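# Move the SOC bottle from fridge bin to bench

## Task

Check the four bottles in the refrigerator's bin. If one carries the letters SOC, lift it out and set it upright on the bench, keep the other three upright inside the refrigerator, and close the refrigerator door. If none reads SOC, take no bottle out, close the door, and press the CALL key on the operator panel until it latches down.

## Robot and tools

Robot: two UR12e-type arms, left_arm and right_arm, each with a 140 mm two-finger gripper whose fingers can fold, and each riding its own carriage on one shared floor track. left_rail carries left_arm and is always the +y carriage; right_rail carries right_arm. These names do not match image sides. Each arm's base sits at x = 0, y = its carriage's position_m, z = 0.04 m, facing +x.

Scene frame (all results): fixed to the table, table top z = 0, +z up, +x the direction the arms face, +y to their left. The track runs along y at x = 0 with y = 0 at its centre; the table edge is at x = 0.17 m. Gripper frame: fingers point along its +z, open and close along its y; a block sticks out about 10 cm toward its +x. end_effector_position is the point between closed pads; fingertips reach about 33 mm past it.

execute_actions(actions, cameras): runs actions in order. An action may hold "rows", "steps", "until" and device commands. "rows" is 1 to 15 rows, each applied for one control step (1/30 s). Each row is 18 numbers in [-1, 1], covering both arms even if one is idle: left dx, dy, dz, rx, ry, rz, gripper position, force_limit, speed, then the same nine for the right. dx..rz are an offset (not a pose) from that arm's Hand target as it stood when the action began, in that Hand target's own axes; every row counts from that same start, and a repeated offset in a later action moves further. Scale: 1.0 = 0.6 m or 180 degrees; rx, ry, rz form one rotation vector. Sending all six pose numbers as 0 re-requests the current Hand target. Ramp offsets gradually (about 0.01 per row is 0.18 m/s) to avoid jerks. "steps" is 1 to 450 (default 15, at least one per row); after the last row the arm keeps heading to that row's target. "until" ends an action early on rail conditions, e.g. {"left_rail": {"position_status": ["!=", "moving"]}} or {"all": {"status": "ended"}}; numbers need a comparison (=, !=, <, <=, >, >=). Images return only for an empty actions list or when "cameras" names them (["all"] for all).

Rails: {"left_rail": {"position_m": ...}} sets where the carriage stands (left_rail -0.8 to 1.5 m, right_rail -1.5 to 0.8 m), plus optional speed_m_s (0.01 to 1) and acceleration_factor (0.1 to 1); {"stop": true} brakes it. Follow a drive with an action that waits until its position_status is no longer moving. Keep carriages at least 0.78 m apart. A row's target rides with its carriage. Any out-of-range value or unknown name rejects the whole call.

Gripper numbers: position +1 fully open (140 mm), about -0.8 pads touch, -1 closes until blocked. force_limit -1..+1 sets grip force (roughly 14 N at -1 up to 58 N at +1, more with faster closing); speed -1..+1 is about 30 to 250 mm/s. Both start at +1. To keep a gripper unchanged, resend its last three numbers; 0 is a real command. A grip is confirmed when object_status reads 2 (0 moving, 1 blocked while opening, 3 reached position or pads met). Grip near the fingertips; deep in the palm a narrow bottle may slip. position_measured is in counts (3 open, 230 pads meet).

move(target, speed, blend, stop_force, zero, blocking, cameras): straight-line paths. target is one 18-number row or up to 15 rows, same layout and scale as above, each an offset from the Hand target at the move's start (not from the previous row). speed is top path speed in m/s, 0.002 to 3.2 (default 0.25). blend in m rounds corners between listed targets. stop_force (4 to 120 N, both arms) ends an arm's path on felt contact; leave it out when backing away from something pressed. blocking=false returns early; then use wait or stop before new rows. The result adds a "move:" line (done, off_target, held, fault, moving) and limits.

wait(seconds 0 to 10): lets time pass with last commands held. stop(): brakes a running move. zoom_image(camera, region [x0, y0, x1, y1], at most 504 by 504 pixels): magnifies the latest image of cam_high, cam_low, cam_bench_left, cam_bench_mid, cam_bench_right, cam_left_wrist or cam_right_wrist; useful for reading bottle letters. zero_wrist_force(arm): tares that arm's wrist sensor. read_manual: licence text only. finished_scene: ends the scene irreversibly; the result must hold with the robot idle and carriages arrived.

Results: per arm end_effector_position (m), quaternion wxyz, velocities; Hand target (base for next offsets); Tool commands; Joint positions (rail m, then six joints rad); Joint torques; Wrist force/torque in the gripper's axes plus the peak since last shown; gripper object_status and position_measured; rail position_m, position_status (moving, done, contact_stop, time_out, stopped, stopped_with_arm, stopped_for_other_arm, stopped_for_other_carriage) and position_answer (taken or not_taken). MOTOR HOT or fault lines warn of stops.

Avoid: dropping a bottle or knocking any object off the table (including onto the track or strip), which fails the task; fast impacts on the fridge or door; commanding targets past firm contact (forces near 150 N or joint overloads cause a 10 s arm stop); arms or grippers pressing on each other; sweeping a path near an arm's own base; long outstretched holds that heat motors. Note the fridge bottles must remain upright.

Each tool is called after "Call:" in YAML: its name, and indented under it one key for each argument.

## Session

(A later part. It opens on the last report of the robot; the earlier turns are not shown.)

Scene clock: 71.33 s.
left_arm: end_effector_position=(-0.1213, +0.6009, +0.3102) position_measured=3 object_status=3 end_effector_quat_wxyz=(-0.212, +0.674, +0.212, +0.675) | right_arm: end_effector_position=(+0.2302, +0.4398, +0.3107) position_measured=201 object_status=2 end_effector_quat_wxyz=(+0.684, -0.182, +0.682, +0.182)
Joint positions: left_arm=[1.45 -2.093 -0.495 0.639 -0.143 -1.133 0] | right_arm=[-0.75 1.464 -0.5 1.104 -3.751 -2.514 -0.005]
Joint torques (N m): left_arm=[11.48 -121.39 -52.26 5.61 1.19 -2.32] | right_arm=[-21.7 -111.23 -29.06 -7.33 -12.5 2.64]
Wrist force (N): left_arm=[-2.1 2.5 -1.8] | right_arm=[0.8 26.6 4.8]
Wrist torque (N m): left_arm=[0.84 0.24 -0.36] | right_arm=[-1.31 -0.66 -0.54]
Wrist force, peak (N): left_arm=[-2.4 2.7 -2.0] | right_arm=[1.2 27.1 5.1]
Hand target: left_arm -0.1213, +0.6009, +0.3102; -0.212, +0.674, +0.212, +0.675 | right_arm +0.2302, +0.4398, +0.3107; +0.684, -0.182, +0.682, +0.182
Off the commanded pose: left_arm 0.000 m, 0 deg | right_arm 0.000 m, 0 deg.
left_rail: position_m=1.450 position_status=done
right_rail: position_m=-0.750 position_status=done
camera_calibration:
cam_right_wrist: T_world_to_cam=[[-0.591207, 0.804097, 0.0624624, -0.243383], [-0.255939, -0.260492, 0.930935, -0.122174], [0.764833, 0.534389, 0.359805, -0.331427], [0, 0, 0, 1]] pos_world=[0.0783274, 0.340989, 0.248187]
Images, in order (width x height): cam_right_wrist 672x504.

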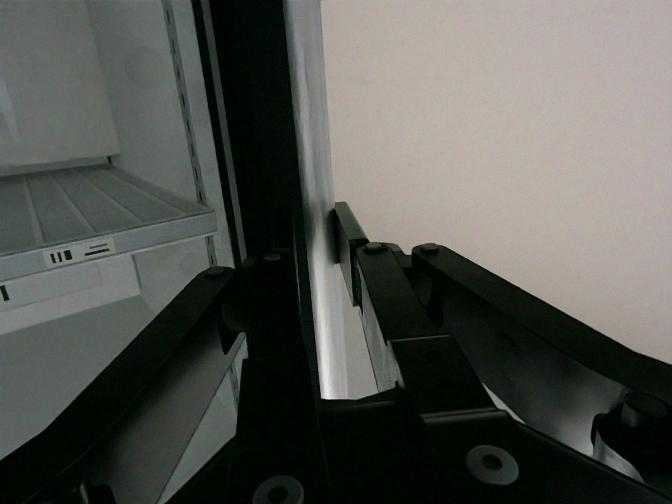

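Call:
move:
  target: [0,0,0,0,0,0,1,-1,-1,0,0.008,0,0,0,0,-1,-1,-1]
  speed: 0.02

Call:
execute_actions:
  actions:
    - {"rows":[[0,0,0,0,0,0,1,-1,-1,0,0,0,0,0,0,-0.97,-1,-1]],"steps":60}
  cameras: ["cam_right_wrist"]

Scene clock: 72.50 s.
left_arm: end_effector_position=(-0.1213, +0.6009, +0.3102) position_measured=3 object_status=3 end_effector_quat_wxyz=(-0.212, +0.674, +0.212, +0.675) | right_arm: end_effector_position=(+0.2279, +0.4438, +0.3107) position_measured=202 object_status=2 end_effector_quat_wxyz=(+0.684, -0.182, +0.682, +0.182)
Joint positions: left_arm=[1.45 -2.093 -0.495 0.639 -0.143 -1.133 0] | right_arm=[-0.75 1.466 -0.493 1.09 -3.744 -2.516 -0.005]
Joint torques (N m): left_arm=[13.92 -122.36 -53.05 5.4 1 -2.24] | right_arm=[22.22 -104.69 -49.36 1.44 -2.69 0.86]
Wrist force (N): left_arm=[-1.8 2.3 -2.1] | right_arm=[0.9 0.5 -0.4]
Wrist torque (N m): left_arm=[0.81 0.17 -0.35] | right_arm=[-0.53 -0.52 -0.62]
Wrist force, peak (N): left_arm=[-2.0 2.5 -2.3] | right_arm=[0.9 27.0 4.8]
Hand target: left_arm -0.1213, +0.6009, +0.3102; -0.212, +0.674, +0.212, +0.675 | right_arm +0.2278, +0.4439, +0.3107; +0.684, -0.182, +0.682, +0.182
Off the commanded pose: left_arm 0.000 m, 0 deg | right_arm 0.000 m, 0 deg.
left_rail: position_m=1.450 position_status=done
right_rail: position_m=-0.750 position_status=done
move: done

Scene clock: 74.70 s.
left_arm: end_effector_position=(-0.1213, +0.6009, +0.3102) position_measured=3 object_status=3 end_effector_quat_wxyz=(-0.212, +0.674, +0.212, +0.675) | right_arm: end_effector_position=(+0.2278, +0.4439, +0.3107) position_measured=208 object_status=2 end_effector_quat_wxyz=(+0.684, -0.182, +0.682, +0.182)
Joint positions: left_arm=[1.45 -2.093 -0.495 0.639 -0.143 -1.133 0] | right_arm=[-0.75 1.466 -0.493 1.09 -3.744 -2.517 -0.005]
Joint torques (N m): left_arm=[11.27 -122.95 -52.28 5.35 1.15 -1.84] | right_arm=[28.19 -104.5 -56.2 3.68 12.79 -2]
Wrist force (N): left_arm=[-1.9 2.2 -2.1] | right_arm=[2.5 -28.6 -12.9]
Wrist torque (N m): left_arm=[0.77 0.19 -0.35] | right_arm=[0.47 -0.45 -0.56]
Wrist force, peak (N): left_arm=[-2.0 2.7 -2.4] | right_arm=[1.7 -29.1 -12.6]
Hand target: left_arm -0.1213, +0.6009, +0.3102; -0.212, +0.674, +0.212, +0.675 | right_arm +0.2278, +0.4439, +0.3107; +0.684, -0.182, +0.682, +0.182
Off the commanded pose: left_arm 0.000 m, 0 deg | right_arm 0.000 m, 0 deg.
left_rail: position_m=1.450 position_status=done
right_rail: position_m=-0.750 position_status=done
camera_calibration:
cam_right_wrist: T_world_to_cam=[[-0.591207, 0.804097, 0.0624624, -0.248179], [-0.255939, -0.260492, 0.930935, -0.121694], [0.764833, 0.534389, 0.359805, -0.331836], [0, 0, 0, 1]] pos_world=[0.0759274, 0.345189, 0.248187]
Images, in order (width x height): cam_right_wrist 672x504.

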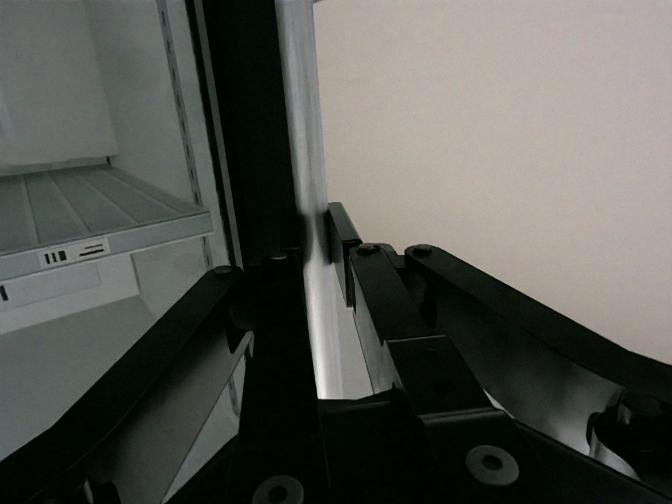

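Call:
move:
  target:
    - [0,0,0,0,0,0,1,-1,-1,0,0.038,-0.127,-0.0222,0,0,-0.97,-1,-1]
    - [0,0,0,0,0,0,1,-1,-1,0,0.054,-0.259,-0.0444,0,0,-0.97,-1,-1]
    - [0,0,0,0,0,0,1,-1,-1,0,0.0335,-0.458,-0.0778,0,0,-0.97,-1,-1]
  speed: 0.07
  blend: 0.03
  stop_force: 75
  cameras: ["cam_right_wrist","cam_bench_mid"]

Scene clock: 81.60 s.
left_arm: end_effector_position=(-0.1213, +0.6009, +0.3102) position_measured=3 object_status=3 end_effector_quat_wxyz=(-0.212, +0.674, +0.212, +0.675) | right_arm: end_effector_position=(-0.0206, +0.3247, +0.3098) position_measured=208 object_status=2 end_effector_quat_wxyz=(+0.657, -0.264, +0.655, +0.264)
Joint positions: left_arm=[1.45 -2.093 -0.495 0.639 -0.143 -1.133 0] | right_arm=[-0.75 1.679 -0.684 1.508 -3.97 -2.485 -0.005]
Joint torques (N m): left_arm=[12.1 -121.25 -51.14 5.53 0.99 -1.07] | right_arm=[59.47 -113.78 -36.39 -1.26 19.79 -2.32]
Wrist force (N): left_arm=[-2.3 2.4 -1.7] | right_arm=[-0.2 -45.0 -0.3]
Wrist torque (N m): left_arm=[0.82 0.28 -0.35] | right_arm=[0.87 -0.47 -0.60]
Wrist force, peak (N): left_arm=[-1.8 2.4 -2.9] | right_arm=[-1.1 -45.2 -0.4]
Hand target: left_arm -0.1213, +0.6009, +0.3102; -0.212, +0.674, +0.212, +0.675 | right_arm -0.0206, +0.3247, +0.3098; +0.657, -0.264, +0.655, +0.264
Off the commanded pose: left_arm 0.000 m, 0 deg | right_arm 0.000 m, 0 deg.
left_rail: position_m=1.450 position_status=done
right_rail: position_m=-0.750 position_status=done
move: done
camera_calibration:
cam_right_wrist: T_world_to_cam=[[-0.768255, 0.637165, 0.0616887, -0.24818], [-0.185701, -0.314051, 0.931068, -0.196675], [0.612617, 0.703842, 0.359594, -0.135884], [0, 0, 0, 1]] pos_world=[-0.143944, 0.192007, 0.247291]
Images, in order (width x height): cam_bench_mid 672x504, cam_right_wrist 672x504.

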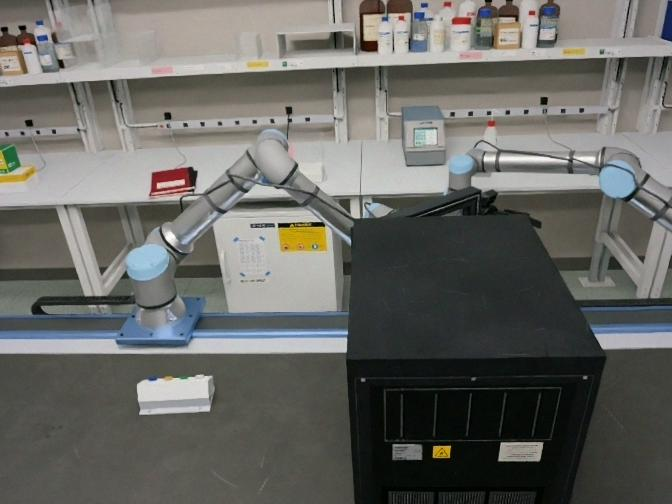

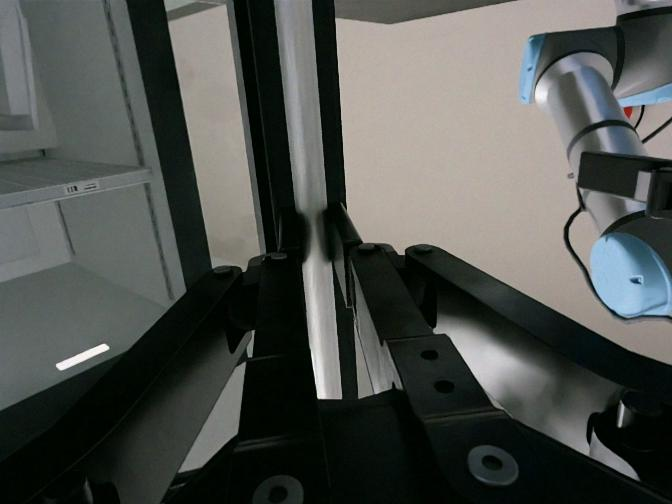

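Call:
move:
  target:
    - [0,0,0,0,0,0,1,-1,-1,0,-0.0187,-0.132,-0.0222,0,0,-0.97,-1,-1]
    - [0,0,0,0,0,0,1,-1,-1,0,-0.0515,-0.261,-0.0444,0,0,-0.97,-1,-1]
  speed: 0.07
  blend: 0.03
  stop_force: 75
  cameras: ["cam_right_wrist"]

Scene clock: 84.77 s.
left_arm: end_effector_position=(-0.1213, +0.6009, +0.3102) position_measured=3 object_status=3 end_effector_quat_wxyz=(-0.212, +0.674, +0.212, +0.675) | right_arm: end_effector_position=(-0.0662, +0.2661, +0.3096) position_measured=208 object_status=2 end_effector_quat_wxyz=(+0.648, -0.285, +0.646, +0.285)
Joint positions: left_arm=[1.45 -2.093 -0.495 0.639 -0.143 -1.133 0] | right_arm=[-0.75 1.726 -0.749 1.653 -4.051 -2.468 -0.005]
Joint torques (N m): left_arm=[12.58 -122.83 -51.61 5.19 1.28 -0.86] | right_arm=[-65.46 -80.75 -22.62 -1.77 -21.97 1.02]
Wrist force (N): left_arm=[-1.7 2.3 -2.1] | right_arm=[-5.2 52.9 -4.2]
Wrist torque (N m): left_arm=[0.81 0.14 -0.36] | right_arm=[-2.25 -0.52 -0.46]
Wrist force, peak (N): left_arm=[-2.2 2.6 -2.5] | right_arm=[-4.1 55.1 -5.6]
Hand target: left_arm -0.1213, +0.6009, +0.3102; -0.212, +0.674, +0.212, +0.675 | right_arm -0.0662, +0.2661, +0.3096; +0.648, -0.285, +0.646, +0.285 (not the last commanded pose)
Off the commanded pose: left_arm 0.000 m, 0 deg | right_arm 0.086 m, 4 deg.
left_rail: position_m=1.450 position_status=done
right_rail: position_m=-0.750 position_status=done
move: contact (right_arm); path passed 0 of 2 targets
camera_calibration:
cam_right_wrist: T_world_to_cam=[[-0.807748, 0.586302, 0.0615914, -0.234916], [-0.165081, -0.325245, 0.931109, -0.218998], [0.565943, 0.741933, 0.359503, -0.0798632], [0, 0, 0, 1]] pos_world=[-0.180707, 0.125757, 0.247091]
Images, in order (width x height): cam_right_wrist 672x504.

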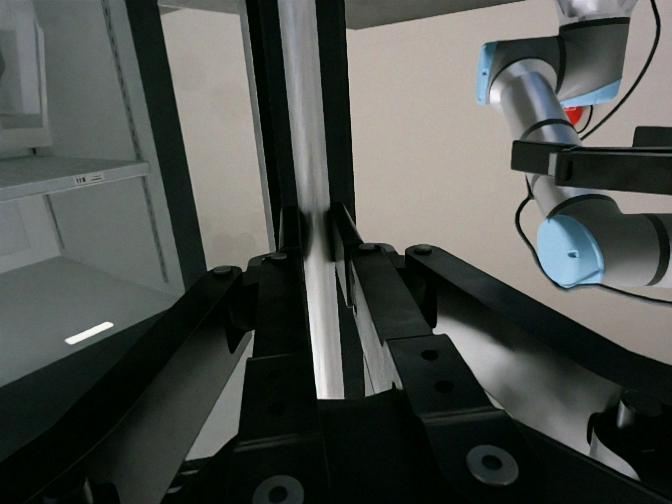

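Call:
move:
  target:
    - [0,0,0,0,0,0,1,-1,-1,0,-0.0117,-0.106,-0.0194,0,0,-0.97,-1,-1]
    - [0,0,0,0,0,0,1,-1,-1,0,-0.0535,-0.233,-0.0417,0,0,-0.97,-1,-1]
  speed: 0.1
  blend: 0.03
  cameras: ["cam_right_wrist"]

Scene clock: 87.60 s.
left_arm: end_effector_position=(-0.1213, +0.6009, +0.3102) position_measured=3 object_status=3 end_effector_quat_wxyz=(-0.212, +0.674, +0.212, +0.675) | right_arm: end_effector_position=(-0.1367, +0.1414, +0.3092) position_measured=208 object_status=2 end_effector_quat_wxyz=(+0.628, -0.327, +0.626, +0.327)
Joint positions: left_arm=[1.45 -2.093 -0.495 0.639 -0.143 -1.133 0] | right_arm=[-0.75 1.815 -0.866 1.929 -4.208 -2.425 -0.005]
Joint torques (N m): left_arm=[11.42 -121.26 -52.49 5.39 1.13 -0.29] | right_arm=[65.6 -93.67 -26.7 -3.01 19.02 -1.57]
Wrist force (N): left_arm=[-2.0 1.8 -2.1] | right_arm=[1.1 -43.1 13.5]
Wrist torque (N m): left_arm=[0.69 0.23 -0.35] | right_arm=[0.80 -0.32 -0.50]
Wrist force, peak (N): left_arm=[-2.7 2.4 -2.4] | right_arm=[-9.3 58.9 -4.1]
Hand target: left_arm -0.1213, +0.6009, +0.3102; -0.212, +0.674, +0.212, +0.675 | right_arm -0.1369, +0.1413, +0.3092; +0.628, -0.327, +0.626, +0.327
Off the commanded pose: left_arm 0.000 m, 0 deg | right_arm 0.000 m, 0 deg.
left_rail: position_m=1.450 position_status=done
right_rail: position_m=-0.750 position_status=done
move: done
camera_calibration:
cam_right_wrist: T_world_to_cam=[[-0.877277, 0.476058, 0.0612622, -0.21267], [-0.121457, -0.343654, 0.931209, -0.262225], [0.464363, 0.809488, 0.359301, 0.0292853], [0, 0, 0, 1]] pos_world=[-0.232019, -0.0125777, 0.246693]
Images, in order (width x height): cam_right_wrist 672x504.

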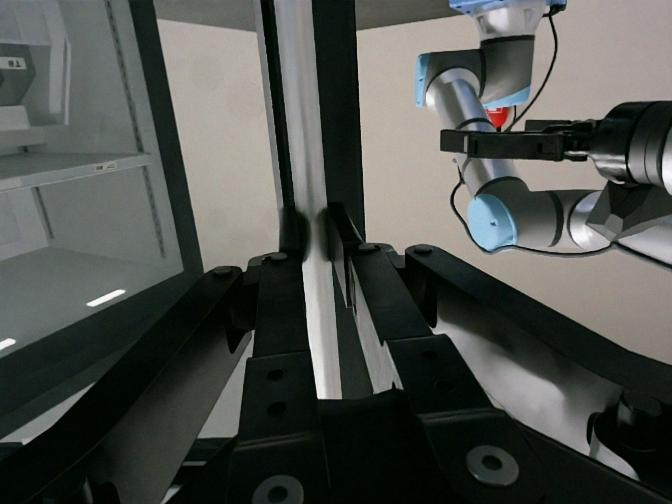

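Call:
move:
  target:
    - [0,0,0,0,0,0,1,-1,-1,0,-0.0505,-0.116,-0.0222,0,0,-0.97,-1,-1]
    - [0,0,0,0,0,0,1,-1,-1,0,-0.118,-0.229,-0.0444,0,0,-0.97,-1,-1]
    - [0,0,0,0,0,0,1,-1,-1,0,-0.2045,-0.33,-0.0611,0,0,-0.97,-1,-1]
  speed: 0.1
  blend: 0.03
  cameras: ["cam_right_wrist","cam_bench_mid"]

Scene clock: 91.33 s.
left_arm: end_effector_position=(-0.1213, +0.6009, +0.3102) position_measured=3 object_status=3 end_effector_quat_wxyz=(-0.212, +0.674, +0.212, +0.675) | right_arm: end_effector_position=(-0.1498, -0.0910, +0.3089) position_measured=208 object_status=2 end_effector_quat_wxyz=(+0.594, -0.385, +0.592, +0.385)
Joint positions: left_arm=[1.45 -2.093 -0.495 0.639 -0.143 -1.133 0] | right_arm=[-0.75 1.867 -1.041 2.423 -4.526 -2.286 -0.004]
Joint torques (N m): left_arm=[13.2 -122.27 -51.95 5.33 1.24 -0.23] | right_arm=[30.61 -74.28 -0.76 -5.44 5.29 -1.99]
Wrist force (N): left_arm=[-1.8 2.4 -1.9] | right_arm=[-1.2 -7.3 5.2]
Wrist torque (N m): left_arm=[0.83 0.18 -0.35] | right_arm=[-0.36 -0.17 -0.71]
Wrist force, peak (N): left_arm=[-2.4 2.8 -2.2] | right_arm=[-3.5 49.1 -22.2]
Hand target: left_arm -0.1213, +0.6009, +0.3102; -0.212, +0.674, +0.212, +0.675 | right_arm -0.1498, -0.0913, +0.3088; +0.594, -0.385, +0.592, +0.385
Off the commanded pose: left_arm 0.000 m, 0 deg | right_arm 0.000 m, 0 deg.
left_rail: position_m=1.450 position_status=done
right_rail: position_m=-0.750 position_status=done
move: done
camera_calibration:
cam_right_wrist: T_world_to_cam=[[-0.952043, 0.29987, 0.0607684, -0.140528], [-0.0539371, -0.359989, 0.931396, -0.334888], [0.301174, 0.883451, 0.358899, 0.206066], [0, 0, 0, 1]] pos_world=[-0.213913, -0.260465, 0.246496]
Images, in order (width x height): cam_bench_mid 672x504, cam_right_wrist 672x504.

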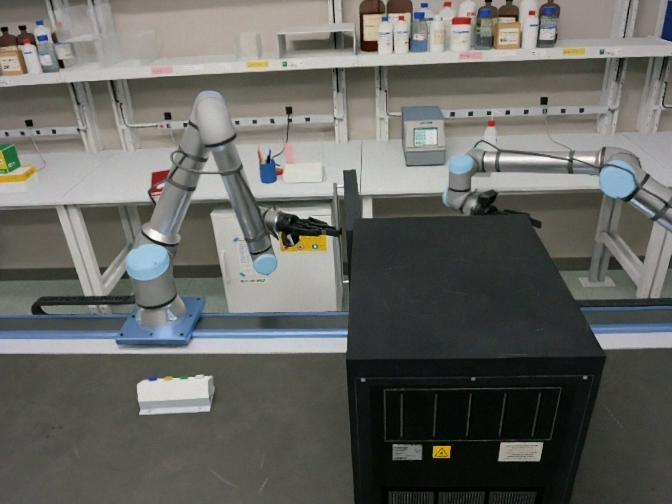

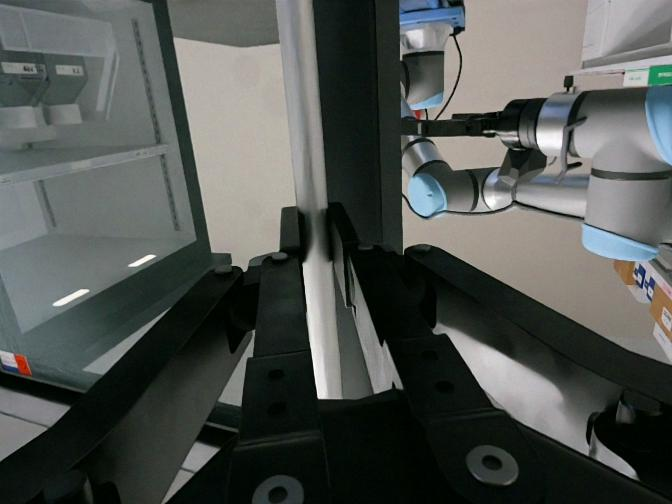

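Call:
move:
  target: [0,-0.341,0.239,-0.194,0,0,1,-1,-1,0,0,0,0,0,0,-0.97,-1,-1]

Call:
execute_actions:
  actions:
    - {"left_rail":{"position_m":0.85},"steps":150,"until":{"left_rail":{"position_status":["!=","moving"]}}}
  cameras: ["cam_left_wrist"]

Scene clock: 94.20 s.
left_arm: end_effector_position=(-0.1211, +0.8507, +0.3102) position_measured=3 object_status=3 end_effector_quat_wxyz=(+0.000, +0.707, +0.000, +0.707) | right_arm: end_effector_position=(-0.1498, -0.0913, +0.3088) position_measured=208 object_status=2 end_effector_quat_wxyz=(+0.594, -0.385, +0.592, +0.385)
Joint positions: left_arm=[1.45 -2.459 -1.104 1.737 -0.632 -0.889 0] | right_arm=[-0.75 1.867 -1.041 2.423 -4.527 -2.285 -0.004]
Joint torques (N m): left_arm=[-16.72 -95.64 -26.06 -1.01 1.67 4.26] | right_arm=[24.05 -67.89 -2.51 -5.69 5.7 -2.24]
Wrist force (N): left_arm=[-1.6 2.7 -2.3] | right_arm=[0.0 -7.1 5.6]
Wrist torque (N m): left_arm=[0.96 0.23 -0.63] | right_arm=[-0.23 -0.35 -0.70]
Wrist force, peak (N): left_arm=[-2.6 3.8 -2.6] | right_arm=[0.0 -7.6 5.6]
Hand target: left_arm -0.1211, +0.8508, +0.3102; +0.000, +0.707, +0.000, +0.707 | right_arm -0.1498, -0.0913, +0.3088; +0.594, -0.385, +0.592, +0.385
Off the commanded pose: left_arm 0.000 m, 0 deg | right_arm 0.000 m, 0 deg.
left_rail: position_m=1.450 position_status=done
right_rail: position_m=-0.750 position_status=done
move: done

Scene clock: 95.93 s.
left_arm: end_effector_position=(-0.1211, +0.2508, +0.3102) position_measured=3 object_status=3 end_effector_quat_wxyz=(+0.000, +0.707, +0.000, +0.707) | right_arm: end_effector_position=(-0.1498, -0.0913, +0.3088) position_measured=208 object_status=2 end_effector_quat_wxyz=(+0.594, -0.385, +0.592, +0.385)
Joint positions: left_arm=[0.85 -2.459 -1.104 1.737 -0.632 -0.889 0] | right_arm=[-0.75 1.867 -1.041 2.423 -4.527 -2.285 -0.004]
Joint torques (N m): left_arm=[-4.71 -89.63 -33.77 3.95 -0.74 3.93] | right_arm=[23.25 -67.32 -2.45 -5.81 5.77 -2.3]
Wrist force (N): left_arm=[-1.8 3.0 -2.2] | right_arm=[-0.3 -7.2 5.4]
Wrist torque (N m): left_arm=[1.01 0.27 -0.64] | right_arm=[-0.25 -0.29 -0.71]
Wrist force, peak (N): left_arm=[-1.9 5.1 -2.6] | right_arm=[-0.6 -7.5 5.9]
Hand target: left_arm -0.1211, +0.2508, +0.3102; +0.000, +0.707, +0.000, +0.707 | right_arm -0.1498, -0.0913, +0.3088; +0.594, -0.385, +0.592, +0.385
Tool commands: left_gripper/position=+1.0 left_gripper/force_limit=-1.0 left_gripper/speed=-1.0 right_gripper/position=-0.97 right_gripper/force_limit=-1.0 right_gripper/speed=-1.0
Off the commanded pose: left_arm 0.000 m, 0 deg | right_arm 0.000 m, 0 deg.
left_rail: position_m=0.850 position_status=done
right_rail: position_m=-0.750 position_status=done
camera_calibration:
cam_left_wrist: T_world_to_cam=[[-0.0970665, -0.991476, -0.0869112, 0.25852], [-0.343291, 0.115317, -0.932123, 0.212229], [0.9342, -0.0606421, -0.351558, 0.413909], [0, 0, 0, 1]] pos_world=[-0.288724, 0.256943, 0.365805]
Images, in order (width x height): cam_left_wrist 672x504.

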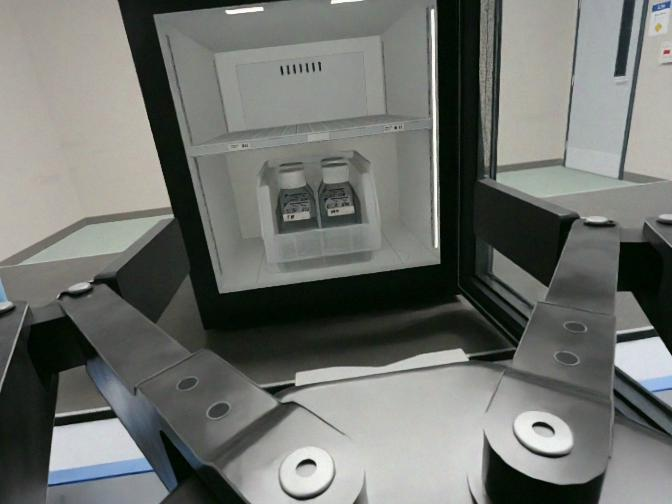

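Call:
move:
  target: [-0.15,0.02,0.45,0,0,0,1,-1,-1,0,0,0,0,0,0,-0.97,-1,-1]
  cameras: ["cam_left_wrist"]

Call:
zoom_image:
  camera: "cam_left_wrist"
  region: [170, 60, 490, 300]

Scene clock: 98.10 s.
left_arm: end_effector_position=(+0.1487, +0.2391, +0.2204) position_measured=3 object_status=3 end_effector_quat_wxyz=(+0.000, +0.707, +0.000, +0.707) | right_arm: end_effector_position=(-0.1498, -0.0913, +0.3088) position_measured=208 object_status=2 end_effector_quat_wxyz=(+0.594, -0.385, +0.592, +0.385)
Joint positions: left_arm=[0.85 -2.15 -1.149 2.026 -0.876 -0.58 0] | right_arm=[-0.75 1.867 -1.041 2.423 -4.527 -2.285 -0.004]
Joint torques (N m): left_arm=[13.33 -59.68 -21.55 -1.04 1.4 4.08] | right_arm=[18.49 -64.09 -2.69 -5.69 6.06 -2.2]
Wrist force (N): left_arm=[-1.1 1.9 -2.0] | right_arm=[-0.5 -7.3 5.5]
Wrist torque (N m): left_arm=[0.75 0.01 -0.64] | right_arm=[-0.28 -0.34 -0.70]
Wrist force, peak (N): left_arm=[-1.5 3.1 -4.2] | right_arm=[0.5 -7.4 5.9]
Hand target: left_arm +0.1490, +0.2390, +0.2203; +0.000, +0.707, +0.000, +0.707 | right_arm -0.1498, -0.0913, +0.3088; +0.594, -0.385, +0.592, +0.385
Off the commanded pose: left_arm 0.000 m, 0 deg | right_arm 0.000 m, 0 deg.
left_rail: position_m=0.850 position_status=done
right_rail: position_m=-0.750 position_status=done
move: done
camera_calibration:
cam_left_wrist: T_world_to_cam=[[-0.0970665, -0.991476, -0.0869112, 0.265303], [-0.343291, 0.115317, -0.932123, 0.222494], [0.9342, -0.0606421, -0.351558, 0.129583], [0, 0, 0, 1]] pos_world=[-0.018924, 0.245243, 0.276005]
Images, in order (width x height): cam_left_wrist 672x504.

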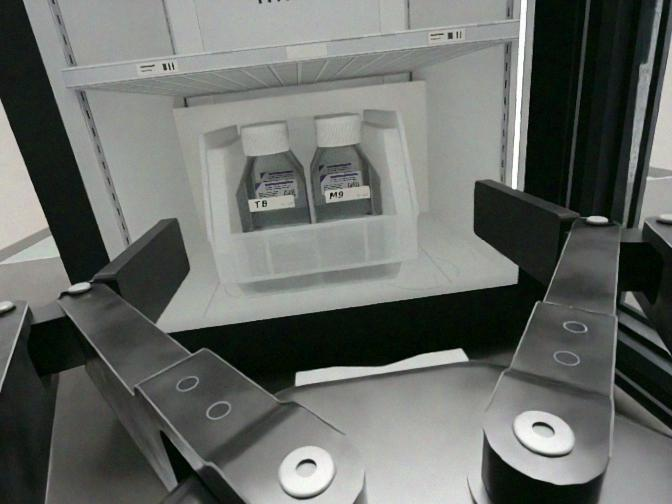

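Scaled by 1.575 from the camera's 672x504 image, which has a finer 960x720 frame.

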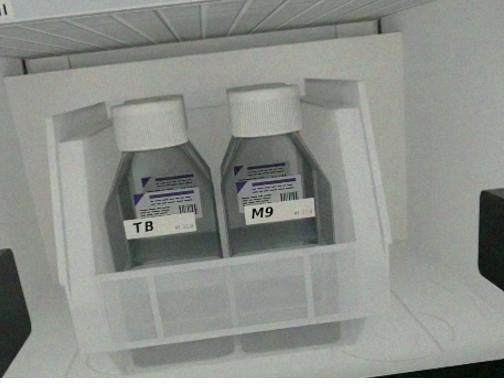

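Call:
move:
  target: [0.117,-0.01,0.27,0,0,0,1,-1,-1,0,0,0,0,0,0,-0.97,-1,-1]
  speed: 0.15
  cameras: ["cam_left_wrist"]

Call:
zoom_image:
  camera: "cam_left_wrist"
  region: [190, 100, 510, 340]

Scene clock: 103.27 s.
left_arm: end_effector_position=(+0.3107, +0.2452, +0.2905) position_measured=3 object_status=3 end_effector_quat_wxyz=(+0.000, +0.707, +0.000, +0.707) | right_arm: end_effector_position=(-0.1498, -0.0913, +0.3088) position_measured=208 object_status=2 end_effector_quat_wxyz=(+0.594, -0.385, +0.592, +0.385)
Joint positions: left_arm=[0.85 -1.912 -1.288 2.06 -0.771 -0.342 -0.001] | right_arm=[-0.75 1.867 -1.041 2.423 -4.527 -2.285 -0.004]
Joint torques (N m): left_arm=[12.41 -76.78 -40.86 4.75 2.04 -3.5] | right_arm=[11.93 -61.58 -2.52 -5.67 5.83 -2.37]
Wrist force (N): left_arm=[-1.5 2.4 -3.1] | right_arm=[0.0 -7.0 5.3]
Wrist torque (N m): left_arm=[0.84 0.17 -0.46] | right_arm=[-0.22 -0.33 -0.70]
Wrist force, peak (N): left_arm=[-2.1 2.0 -3.7] | right_arm=[0.0 -7.7 5.7]
Hand target: left_arm +0.3109, +0.2451, +0.2906; +0.000, +0.707, +0.000, +0.707 | right_arm -0.1498, -0.0913, +0.3088; +0.594, -0.385, +0.592, +0.385
Off the commanded pose: left_arm 0.000 m, 0 deg | right_arm 0.000 m, 0 deg.
left_rail: position_m=0.850 position_status=done
right_rail: position_m=-0.750 position_status=done
move: done
camera_calibration:
cam_left_wrist: T_world_to_cam=[[-0.0970665, -0.991476, -0.0869112, 0.293169], [-0.343291, 0.115317, -0.932123, 0.342745], [0.9342, -0.0606421, -0.351558, 0.00325655], [0, 0, 0, 1]] pos_world=[0.143076, 0.251343, 0.346105]
Images, in order (width x height): cam_left_wrist 672x504.

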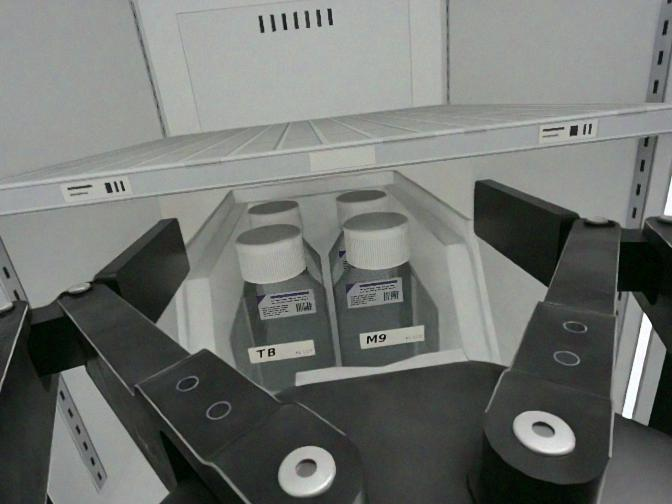

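Scaled by 1.575 from the camera's 672x504 image, which has a finer 960x720 frame.

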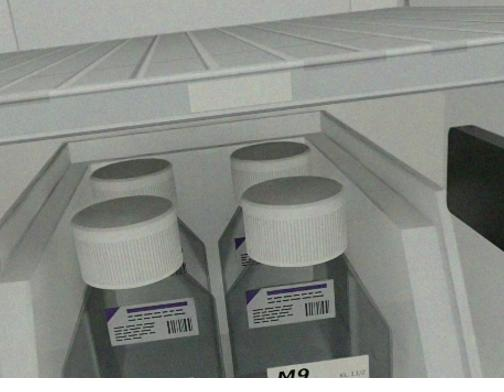

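Call:
move:
  target: [-0.021,-0.065,0.023,0,-0.139,0,1,-1,-1,0,0,0,0,0,0,-0.97,-1,-1]
  speed: 0.1
  cameras: ["cam_left_wrist"]

Call:
zoom_image:
  camera: "cam_left_wrist"
  region: [190, 100, 510, 340]

Scene clock: 107.13 s.
left_arm: end_effector_position=(+0.3247, +0.2841, +0.2780) position_measured=3 object_status=3 end_effector_quat_wxyz=(+0.000, +0.843, +0.000, +0.537) | right_arm: end_effector_position=(-0.1498, -0.0913, +0.3088) position_measured=208 object_status=2 end_effector_quat_wxyz=(+0.594, -0.385, +0.592, +0.385)
Joint positions: left_arm=[0.85 -1.855 -1.597 2.255 -1.685 -0.516 0.964] | right_arm=[-0.75 1.867 -1.041 2.423 -4.527 -2.285 -0.004]
Joint torques (N m): left_arm=[13.13 -55.98 -34.1 -6.84 0.2 3.61] | right_arm=[6.75 -56.64 -2.23 -5.98 5.9 -2.43]
Wrist force (N): left_arm=[-2.2 1.7 -2.7] | right_arm=[0.2 -6.8 5.3]
Wrist torque (N m): left_arm=[0.72 0.27 -0.50] | right_arm=[-0.17 -0.37 -0.70]
Wrist force, peak (N): left_arm=[-1.7 2.7 -3.5] | right_arm=[-1.0 -7.4 5.7]
Hand target: left_arm +0.3247, +0.2842, +0.2780; +0.000, +0.843, +0.000, +0.537 | right_arm -0.1498, -0.0913, +0.3088; +0.594, -0.385, +0.592, +0.385
Off the commanded pose: left_arm 0.000 m, 0 deg | right_arm 0.000 m, 0 deg.
left_rail: position_m=0.850 position_status=done
right_rail: position_m=-0.750 position_status=done
move: done
camera_calibration:
cam_left_wrist: T_world_to_cam=[[-0.124483, -0.991517, -0.0373846, 0.327238], [-0.705145, 0.114911, -0.699689, 0.384389], [0.69805, -0.060738, -0.713468, 0.165501], [0, 0, 0, 1]] pos_world=[0.196258, 0.290343, 0.399266]
Images, in order (width x height): cam_left_wrist 672x504.

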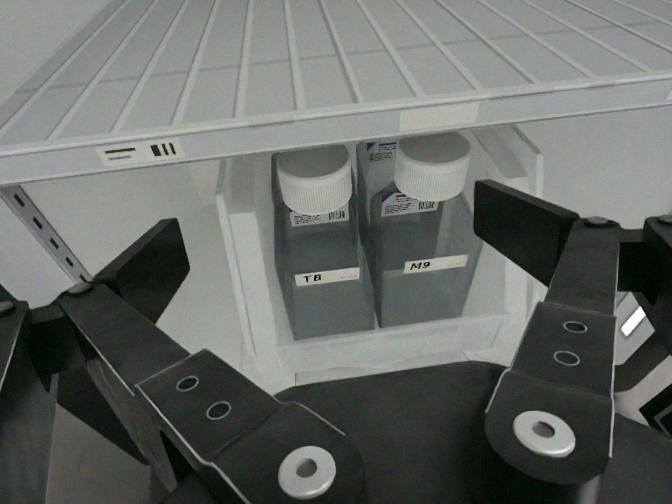

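Scaled by 1.575 from the camera's 672x504 image, which has a finer 960x720 frame.

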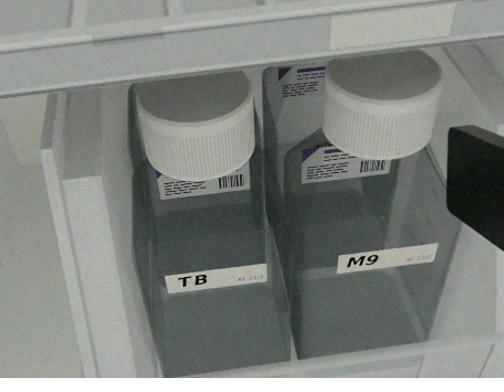

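Call:
move:
  target: [-0.1055,0.137,-0.088,0,0.139,0,0.11,-1,-1,0,0,0,0,0,0,-0.97,-1,-1]
  speed: 0.15
  cameras: ["cam_left_wrist"]

Scene clock: 113.50 s.
left_arm: end_effector_position=(+0.2501, +0.2019, +0.2429) position_measured=115 object_status=0 end_effector_quat_wxyz=(+0.000, +0.707, +0.000, +0.707) | right_arm: end_effector_position=(-0.1498, -0.0913, +0.3088) position_measured=208 object_status=2 end_effector_quat_wxyz=(+0.594, -0.385, +0.592, +0.385)
Joint positions: left_arm=[0.85 -1.979 -1.162 1.988 -0.825 -0.409 -0.001] | right_arm=[-0.75 1.867 -1.041 2.423 -4.527 -2.285 -0.004]
Joint torques (N m): left_arm=[-4.83 -58.73 -39.68 4.62 -1.64 -3.89] | right_arm=[-3.99 -49.62 -3.36 -5.48 5.94 -2.54]
Wrist force (N): left_arm=[-1.9 1.7 -2.4] | right_arm=[0.2 -6.8 5.5]
Wrist torque (N m): left_arm=[0.67 0.16 -0.37] | right_arm=[-0.17 -0.34 -0.69]
Wrist force, peak (N): left_arm=[-2.0 2.5 -3.1] | right_arm=[0.0 -7.5 5.8]
Hand target: left_arm +0.2502, +0.2019, +0.2429; +0.000, +0.707, +0.000, +0.707 | right_arm -0.1498, -0.0913, +0.3088; +0.594, -0.385, +0.592, +0.385
Off the commanded pose: left_arm 0.000 m, 0 deg | right_arm 0.000 m, 0 deg.
left_rail: position_m=0.850 position_status=done
right_rail: position_m=-0.750 position_status=done
move: done
camera_calibration:
cam_left_wrist: T_world_to_cam=[[-0.0970665, -0.991476, -0.0869112, 0.240219], [-0.343291, 0.115317, -0.932123, 0.282566], [0.9342, -0.0606421, -0.351558, 0.0405091], [0, 0, 0, 1]] pos_world=[0.082476, 0.208043, 0.298505]
Images, in order (width x height): cam_left_wrist 672x504.

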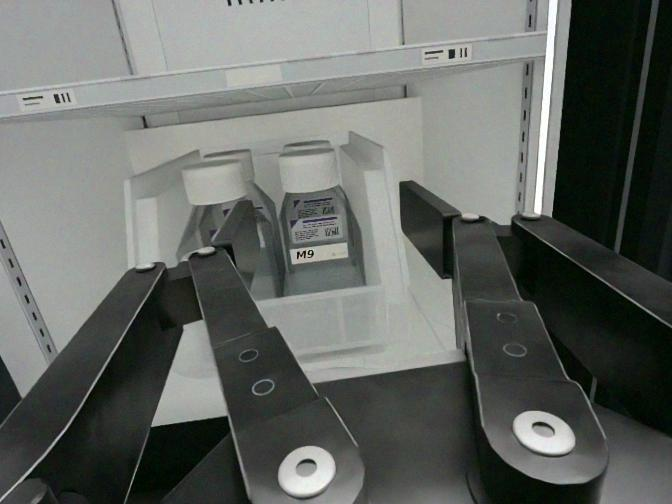

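Call:
move:
  target: [0,-0.007,0.2333,0,0,0,0.11,-1,-1,0,0,0,0,0,0,-0.97,-1,-1]
  speed: 0.05
  stop_force: 7
  cameras: ["cam_left_wrist"]

Scene clock: 117.80 s.
left_arm: end_effector_position=(+0.3901, +0.2062, +0.2430) position_measured=115 object_status=3 end_effector_quat_wxyz=(+0.000, +0.707, +0.000, +0.707) | right_arm: end_effector_position=(-0.1498, -0.0913, +0.3088) position_measured=208 object_status=2 end_effector_quat_wxyz=(+0.594, -0.385, +0.592, +0.385)
Joint positions: left_arm=[0.85 -1.767 -1.173 2.005 -0.831 -0.197 -0.002] | right_arm=[-0.75 1.867 -1.041 2.423 -4.527 -2.285 -0.004]
Joint torques (N m): left_arm=[12.69 -57.9 -39.4 3.47 2.38 -3.86] | right_arm=[-5.55 -50.16 -3.69 -5.81 3.27 -2.36]
Wrist force (N): left_arm=[-0.4 0.5 -4.3] | right_arm=[0.3 -6.3 4.7]
Wrist torque (N m): left_arm=[0.60 -0.06 -0.33] | right_arm=[-0.21 -0.44 -0.69]
Wrist force, peak (N): left_arm=[1.8 3.4 -9.0] | right_arm=[-0.6 -7.3 5.8]
Hand target: left_arm +0.3901, +0.2062, +0.2430; +0.000, +0.707, +0.000, +0.707 | right_arm -0.1498, -0.0913, +0.3088; +0.594, -0.385, +0.592, +0.385
Off the commanded pose: left_arm 0.000 m, 0 deg | right_arm 0.000 m, 0 deg.
left_rail: position_m=0.850 position_status=done
right_rail: position_m=-0.750 position_status=done
move: done
camera_calibration:
cam_left_wrist: T_world_to_cam=[[-0.0970665, -0.991476, -0.0869112, 0.25808], [-0.343291, 0.115317, -0.932123, 0.330224], [0.9342, -0.0606421, -0.351558, -0.089983], [0, 0, 0, 1]] pos_world=[0.222476, 0.212343, 0.298605]
Images, in order (width x height): cam_left_wrist 672x504.

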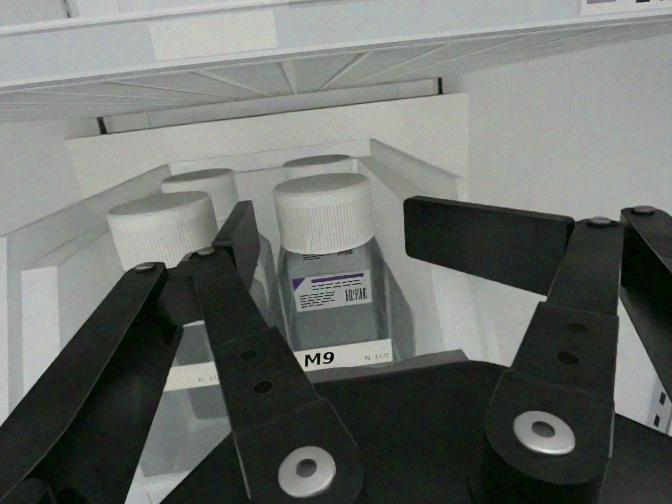

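Call:
move:
  target: [0,0.005,0.052,0,0,0,0.11,-1,-1,0,0,0,0,0,0,-0.97,-1,-1]
  speed: 0.04
  stop_force: 6
  cameras: ["cam_left_wrist"]

Scene clock: 119.93 s.
left_arm: end_effector_position=(+0.4027, +0.2051, +0.2430) position_measured=115 object_status=3 end_effector_quat_wxyz=(+0.000, +0.707, +0.000, +0.707) | right_arm: end_effector_position=(-0.1498, -0.0913, +0.3088) position_measured=208 object_status=2 end_effector_quat_wxyz=(+0.594, -0.385, +0.592, +0.385)
Joint positions: left_arm=[0.85 -1.747 -1.17 2.001 -0.829 -0.177 -0.002] | right_arm=[-0.75 1.867 -1.041 2.423 -4.527 -2.285 -0.004]
Joint torques (N m): left_arm=[-14.02 -86.02 -24.43 -2.6 -0.51 -3.44] | right_arm=[-6.23 -49.23 -4.46 -5.53 0.56 -2.44]
Wrist force (N): left_arm=[0.2 -0.6 -3.5] | right_arm=[0.1 -5.1 3.8]
Wrist torque (N m): left_arm=[0.71 0.05 -0.36] | right_arm=[-0.32 -0.31 -0.70]
Wrist force, peak (N): left_arm=[5.6 -6.8 -14.8] | right_arm=[0.4 -7.8 5.4]
Hand target: left_arm +0.4027, +0.2051, +0.2430; +0.000, +0.707, +0.000, +0.707 (not the last commanded pose) | right_arm -0.1498, -0.0913, +0.3088; +0.594, -0.385, +0.592, +0.385
Off the commanded pose: left_arm 0.019 m, 0 deg | right_arm 0.000 m, 0 deg.
left_rail: position_m=0.850 position_status=done
right_rail: position_m=-0.750 position_status=done
move: contact (left_arm)
camera_calibration:
cam_left_wrist: T_world_to_cam=[[-0.0969741, -0.991482, -0.0869469, 0.258203], [-0.343302, 0.115319, -0.932119, 0.334677], [0.934205, -0.0605424, -0.351561, -0.101843], [0, 0, 0, 1]] pos_world=[0.235076, 0.211243, 0.298605]
Images, in order (width x height): cam_left_wrist 672x504.

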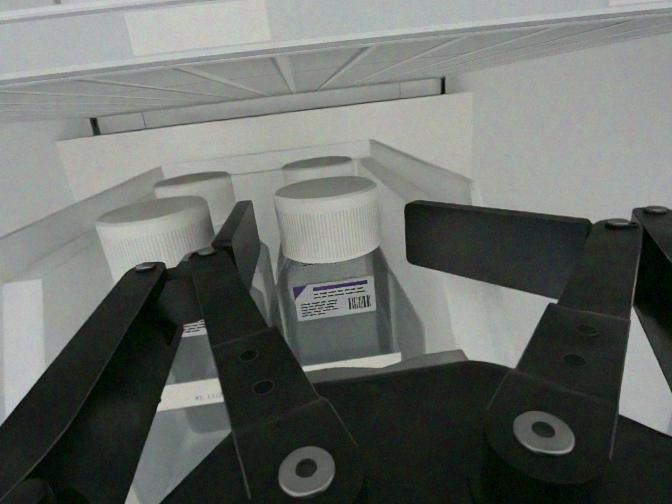

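Call:
move:
  target: [0,0.007,-0.045,0,0,0,0.11,-1,-1,0,0,0,0,0,0,-0.97,-1,-1]
  speed: 0.05

Call:
execute_actions:
  actions:
    - {"rows":[[0,0,0,0,0,0,0.0,-1,-1,0,0,0,0,0,0,-0.97,-1,-1]],"steps":40}
  cameras: ["cam_left_wrist"]

Scene clock: 121.77 s.
left_arm: end_effector_position=(+0.3759, +0.2009, +0.2430) position_measured=115 object_status=3 end_effector_quat_wxyz=(+0.000, +0.707, +0.000, +0.707) | right_arm: end_effector_position=(-0.1498, -0.0913, +0.3088) position_measured=208 object_status=2 end_effector_quat_wxyz=(+0.594, -0.385, +0.592, +0.385)
Joint positions: left_arm=[0.85 -1.787 -1.167 1.996 -0.828 -0.217 -0.001] | right_arm=[-0.75 1.867 -1.041 2.423 -4.527 -2.285 -0.004]
Joint torques (N m): left_arm=[-16.87 -62.05 -38.91 3.84 -1.31 2.82] | right_arm=[-8.17 -50.11 -3.69 -5.07 0.6 -2.13]
Wrist force (N): left_arm=[1.2 1.5 -4.9] | right_arm=[-0.6 -5.1 3.3]
Wrist torque (N m): left_arm=[0.75 -0.16 -0.42] | right_arm=[-0.32 -0.24 -0.70]
Wrist force, peak (N): left_arm=[1.2 1.5 -4.9] | right_arm=[0.3 -5.3 4.0]
Hand target: left_arm +0.3757, +0.2009, +0.2430; +0.000, +0.707, +0.000, +0.707 | right_arm -0.1498, -0.0913, +0.3088; +0.594, -0.385, +0.592, +0.385
Off the commanded pose: left_arm 0.000 m, 0 deg | right_arm 0.000 m, 0 deg.
left_rail: position_m=0.850 position_status=done
right_rail: position_m=-0.750 position_status=done
move: done

Scene clock: 123.30 s.
left_arm: end_effector_position=(+0.3757, +0.2009, +0.2430) position_measured=129 object_status=3 end_effector_quat_wxyz=(+0.000, +0.707, +0.000, +0.707) | right_arm: end_effector_position=(-0.1498, -0.0913, +0.3088) position_measured=208 object_status=2 end_effector_quat_wxyz=(+0.594, -0.385, +0.592, +0.385)
Joint positions: left_arm=[0.85 -1.788 -1.167 1.996 -0.828 -0.218 -0.001] | right_arm=[-0.75 1.867 -1.041 2.423 -4.527 -2.285 -0.004]
Joint torques (N m): left_arm=[-15.01 -58.34 -38.9 2.78 -1.03 -2.95] | right_arm=[-8.12 -51.3 -4.34 -5.32 0.64 -2.3]
Wrist force (N): left_arm=[0.2 0.0 -4.4] | right_arm=[-0.3 -5.1 4.0]
Wrist torque (N m): left_arm=[0.66 -0.05 -0.39] | right_arm=[-0.30 -0.33 -0.69]
Wrist force, peak (N): left_arm=[0.6 1.8 -4.9] | right_arm=[-0.1 -5.5 4.3]
Hand target: left_arm +0.3757, +0.2009, +0.2430; +0.000, +0.707, +0.000, +0.707 | right_arm -0.1498, -0.0913, +0.3088; +0.594, -0.385, +0.592, +0.385
Off the commanded pose: left_arm 0.000 m, 0 deg | right_arm 0.000 m, 0 deg.
left_rail: position_m=0.850 position_status=done
right_rail: position_m=-0.750 position_status=done
camera_calibration:
cam_left_wrist: T_world_to_cam=[[-0.0969741, -0.991482, -0.0869469, 0.25142], [-0.343302, 0.115319, -0.932119, 0.325892], [0.934205, -0.0605424, -0.351561, -0.0768733], [0, 0, 0, 1]] pos_world=[0.208076, 0.207043, 0.298605]
Images, in order (width x height): cam_left_wrist 672x504.

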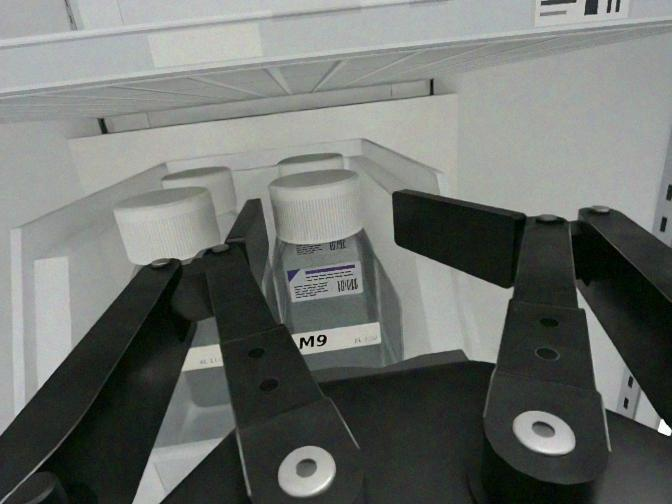

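Call:
move:
  target: [0,-0.006,0.0655,0,0,0,0.0,-1,-1,0,0,0,0,0,0,-0.97,-1,-1]
  speed: 0.03
  stop_force: 5
  cameras: ["cam_left_wrist"]

Scene clock: 126.13 s.
left_arm: end_effector_position=(+0.4046, +0.2036, +0.2430) position_measured=129 object_status=3 end_effector_quat_wxyz=(+0.000, +0.707, +0.000, +0.707) | right_arm: end_effector_position=(-0.1498, -0.0913, +0.3088) position_measured=208 object_status=2 end_effector_quat_wxyz=(+0.594, -0.385, +0.592, +0.385)
Joint positions: left_arm=[0.85 -1.743 -1.168 1.997 -0.828 -0.173 -0.002] | right_arm=[-0.75 1.867 -1.041 2.423 -4.527 -2.285 -0.004]
Joint torques (N m): left_arm=[-13.78 -74.57 -29.18 0.33 -0.29 -1.56] | right_arm=[-7.95 -49.19 -4.31 -5.37 0.5 -2.2]
Wrist force (N): left_arm=[0.9 -2.0 -4.3] | right_arm=[-0.1 -4.9 3.5]
Wrist torque (N m): left_arm=[0.54 -0.03 -0.35] | right_arm=[-0.31 -0.30 -0.69]
Wrist force, peak (N): left_arm=[4.5 -6.2 -13.7] | right_arm=[1.5 -7.4 5.2]
Hand target: left_arm +0.4046, +0.2036, +0.2430; +0.000, +0.707, +0.000, +0.707 (not the last commanded pose) | right_arm -0.1498, -0.0913, +0.3088; +0.594, -0.385, +0.592, +0.385
Off the commanded pose: left_arm 0.010 m, 0 deg | right_arm 0.000 m, 0 deg.
left_rail: position_m=0.850 position_status=done
right_rail: position_m=-0.750 position_status=done
move: contact (left_arm)
camera_calibration:
cam_left_wrist: T_world_to_cam=[[-0.0969934, -0.9915, -0.0867188, 0.25684], [-0.343309, 0.115111, -0.932142, 0.335555], [0.934201, -0.0606402, -0.351556, -0.103688], [0, 0, 0, 1]] pos_world=[0.236976, 0.209743, 0.298606]
Images, in order (width x height): cam_left_wrist 672x504.

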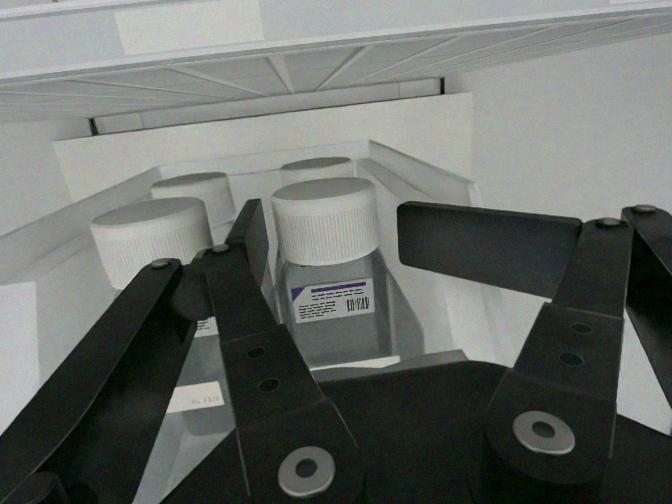

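Call:
move:
  target:
    - [0,-0.0015,-0.124,0,0,0,0.0,-1,-1,0,0,0,0,0,0,-0.97,-1,-1]
    - [0.0817,-0.0015,-0.114,0,-0.1667,0,0.0,-1,-1,0,0,0,0,0,0,-0.97,-1,-1]
  speed: 0.1
  cameras: ["cam_left_wrist"]

Scene clock: 131.60 s.
left_arm: end_effector_position=(+0.3362, +0.2044, +0.2920) position_measured=129 object_status=3 end_effector_quat_wxyz=(+0.000, +0.866, +0.000, +0.500) | right_arm: end_effector_position=(-0.1498, -0.0913, +0.3088) position_measured=208 object_status=2 end_effector_quat_wxyz=(+0.594, -0.385, +0.592, +0.385)
Joint positions: left_arm=[0.85 -1.78 -1.5 2.114 -1.838 -0.56 1.168] | right_arm=[-0.75 1.867 -1.041 2.423 -4.527 -2.285 -0.004]
Joint torques (N m): left_arm=[11.25 -71.17 -50.47 -6.23 1.35 3.82] | right_arm=[-8.54 -50.92 -3.53 -5.27 0.63 -2.29]
Wrist force (N): left_arm=[-1.5 1.8 -2.7] | right_arm=[-1.0 -4.8 3.8]
Wrist torque (N m): left_arm=[0.68 0.07 -0.52] | right_arm=[-0.36 -0.21 -0.69]
Wrist force, peak (N): left_arm=[-0.9 -4.4 -4.4] | right_arm=[0.2 -5.5 3.9]
Hand target: left_arm +0.3362, +0.2044, +0.2920; +0.000, +0.866, +0.000, +0.500 | right_arm -0.1498, -0.0913, +0.3088; +0.594, -0.385, +0.592, +0.385
Off the commanded pose: left_arm 0.000 m, 0 deg | right_arm 0.000 m, 0 deg.
left_rail: position_m=0.850 position_status=done
right_rail: position_m=-0.750 position_status=done
move: done
camera_calibration:
cam_left_wrist: T_world_to_cam=[[-0.127247, -0.991523, -0.0262888, 0.24784], [-0.763276, 0.114812, -0.63579, 0.412287], [0.633418, -0.0608368, -0.771415, 0.201194], [0, 0, 0, 1]] pos_world=[0.218785, 0.210643, 0.423847]
Images, in order (width x height): cam_left_wrist 672x504.

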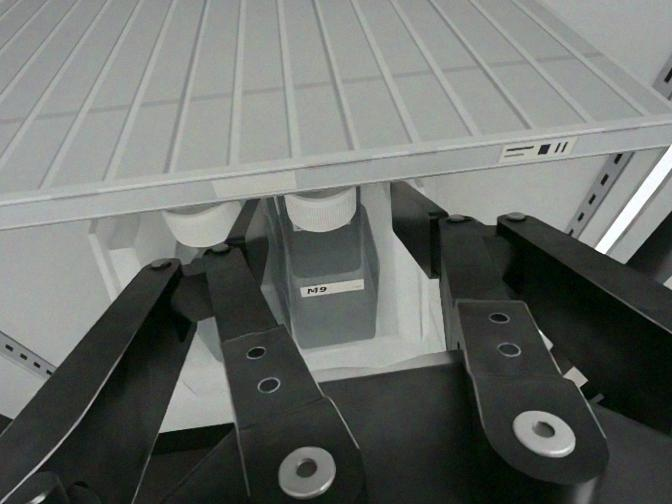

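Call:
move:
  target: [0,0,0.133,0,0,0,0.0,-1,-1,0,0,0,0,0,0,-0.97,-1,-1]
  speed: 0.03
  stop_force: 6
  cameras: ["cam_left_wrist"]

Scene clock: 135.63 s.
left_arm: end_effector_position=(+0.4053, +0.2045, +0.2521) position_measured=129 object_status=3 end_effector_quat_wxyz=(+0.000, +0.866, +0.000, +0.500) | right_arm: end_effector_position=(-0.1498, -0.0913, +0.3088) position_measured=208 object_status=2 end_effector_quat_wxyz=(+0.594, -0.385, +0.592, +0.385)
Joint positions: left_arm=[0.85 -1.671 -1.423 2.16 -2.135 -0.532 1.371] | right_arm=[-0.75 1.867 -1.041 2.423 -4.527 -2.285 -0.004]
Joint torques (N m): left_arm=[13.4 -45.26 -33.23 -7.76 4.58 4.03] | right_arm=[-8.03 -49.58 -5.34 -4.98 1.03 -2.09]
Wrist force (N): left_arm=[-2.1 1.2 -2.0] | right_arm=[-0.5 -4.6 3.1]
Wrist torque (N m): left_arm=[0.77 0.25 -0.51] | right_arm=[-0.30 -0.30 -0.69]
Wrist force, peak (N): left_arm=[-3.3 1.9 -1.5] | right_arm=[0.6 -5.1 4.0]
Hand target: left_arm +0.4053, +0.2045, +0.2521; +0.000, +0.866, +0.000, +0.500 | right_arm -0.1498, -0.0913, +0.3088; +0.594, -0.385, +0.592, +0.385
Off the commanded pose: left_arm 0.000 m, 0 deg | right_arm 0.000 m, 0 deg.
left_rail: position_m=0.850 position_status=done
right_rail: position_m=-0.750 position_status=done
move: done
camera_calibration:
cam_left_wrist: T_world_to_cam=[[-0.127258, -0.991522, -0.0262419, 0.255683], [-0.763504, 0.114812, -0.635515, 0.43975], [0.633141, -0.0608384, -0.771642, 0.126833], [0, 0, 0, 1]] pos_world=[0.287985, 0.210743, 0.384047]
Images, in order (width x height): cam_left_wrist 672x504.

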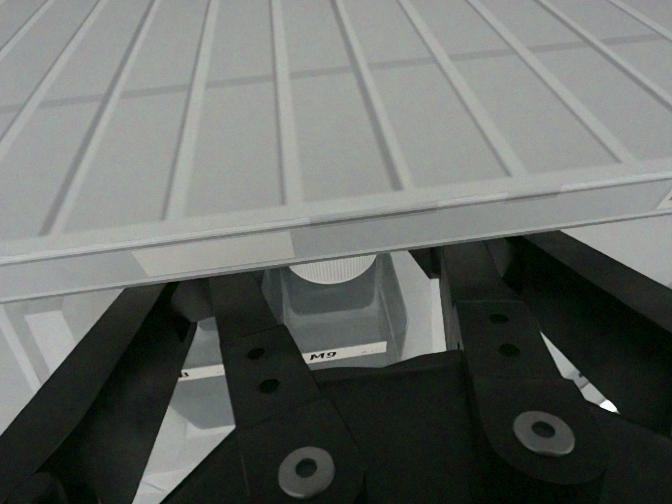

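Call:
execute_actions:
  actions:
    - {"rows":[[0,0,0,0,0,0,-1,-0.01,-1,0,0,0,0,0,0,-0.97,-1,-1]],"steps":75}
  cameras: ["cam_left_wrist"]

Scene clock: 138.53 s.
left_arm: end_effector_position=(+0.4053, +0.2045, +0.2521) position_measured=159 object_status=2 end_effector_quat_wxyz=(+0.000, +0.866, +0.000, +0.500) | right_arm: end_effector_position=(-0.1498, -0.0913, +0.3088) position_measured=208 object_status=2 end_effector_quat_wxyz=(+0.594, -0.385, +0.592, +0.385)
Joint positions: left_arm=[0.85 -1.671 -1.423 2.16 -2.135 -0.532 1.371] | right_arm=[-0.75 1.867 -1.041 2.423 -4.527 -2.285 -0.004]
Joint torques (N m): left_arm=[8.86 -47.07 -33.63 -5.12 2.03 2.98] | right_arm=[-7.48 -50.31 -4.47 -4.81 0.88 -2.11]
Wrist force (N): left_arm=[-0.4 -1.1 -3.3] | right_arm=[-0.3 -4.6 3.9]
Wrist torque (N m): left_arm=[0.66 0.29 -0.36] | right_arm=[-0.27 -0.28 -0.69]
Wrist force, peak (N): left_arm=[-2.3 2.5 -1.3] | right_arm=[-0.6 -5.2 4.0]
Hand target: left_arm +0.4053, +0.2045, +0.2521; +0.000, +0.866, +0.000, +0.500 | right_arm -0.1498, -0.0913, +0.3088; +0.594, -0.385, +0.592, +0.385
Off the commanded pose: left_arm 0.000 m, 0 deg | right_arm 0.000 m, 0 deg.
left_rail: position_m=0.850 position_status=done
right_rail: position_m=-0.750 position_status=done
camera_calibration:
cam_left_wrist: T_world_to_cam=[[-0.127258, -0.991522, -0.0262419, 0.255683], [-0.763504, 0.114812, -0.635515, 0.43975], [0.633141, -0.0608384, -0.771642, 0.126833], [0, 0, 0, 1]] pos_world=[0.287985, 0.210743, 0.384047]
Images, in order (width x height): cam_left_wrist 672x504.

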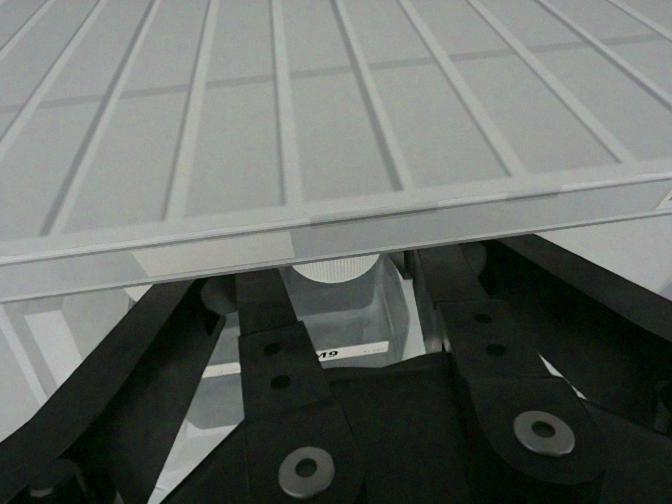

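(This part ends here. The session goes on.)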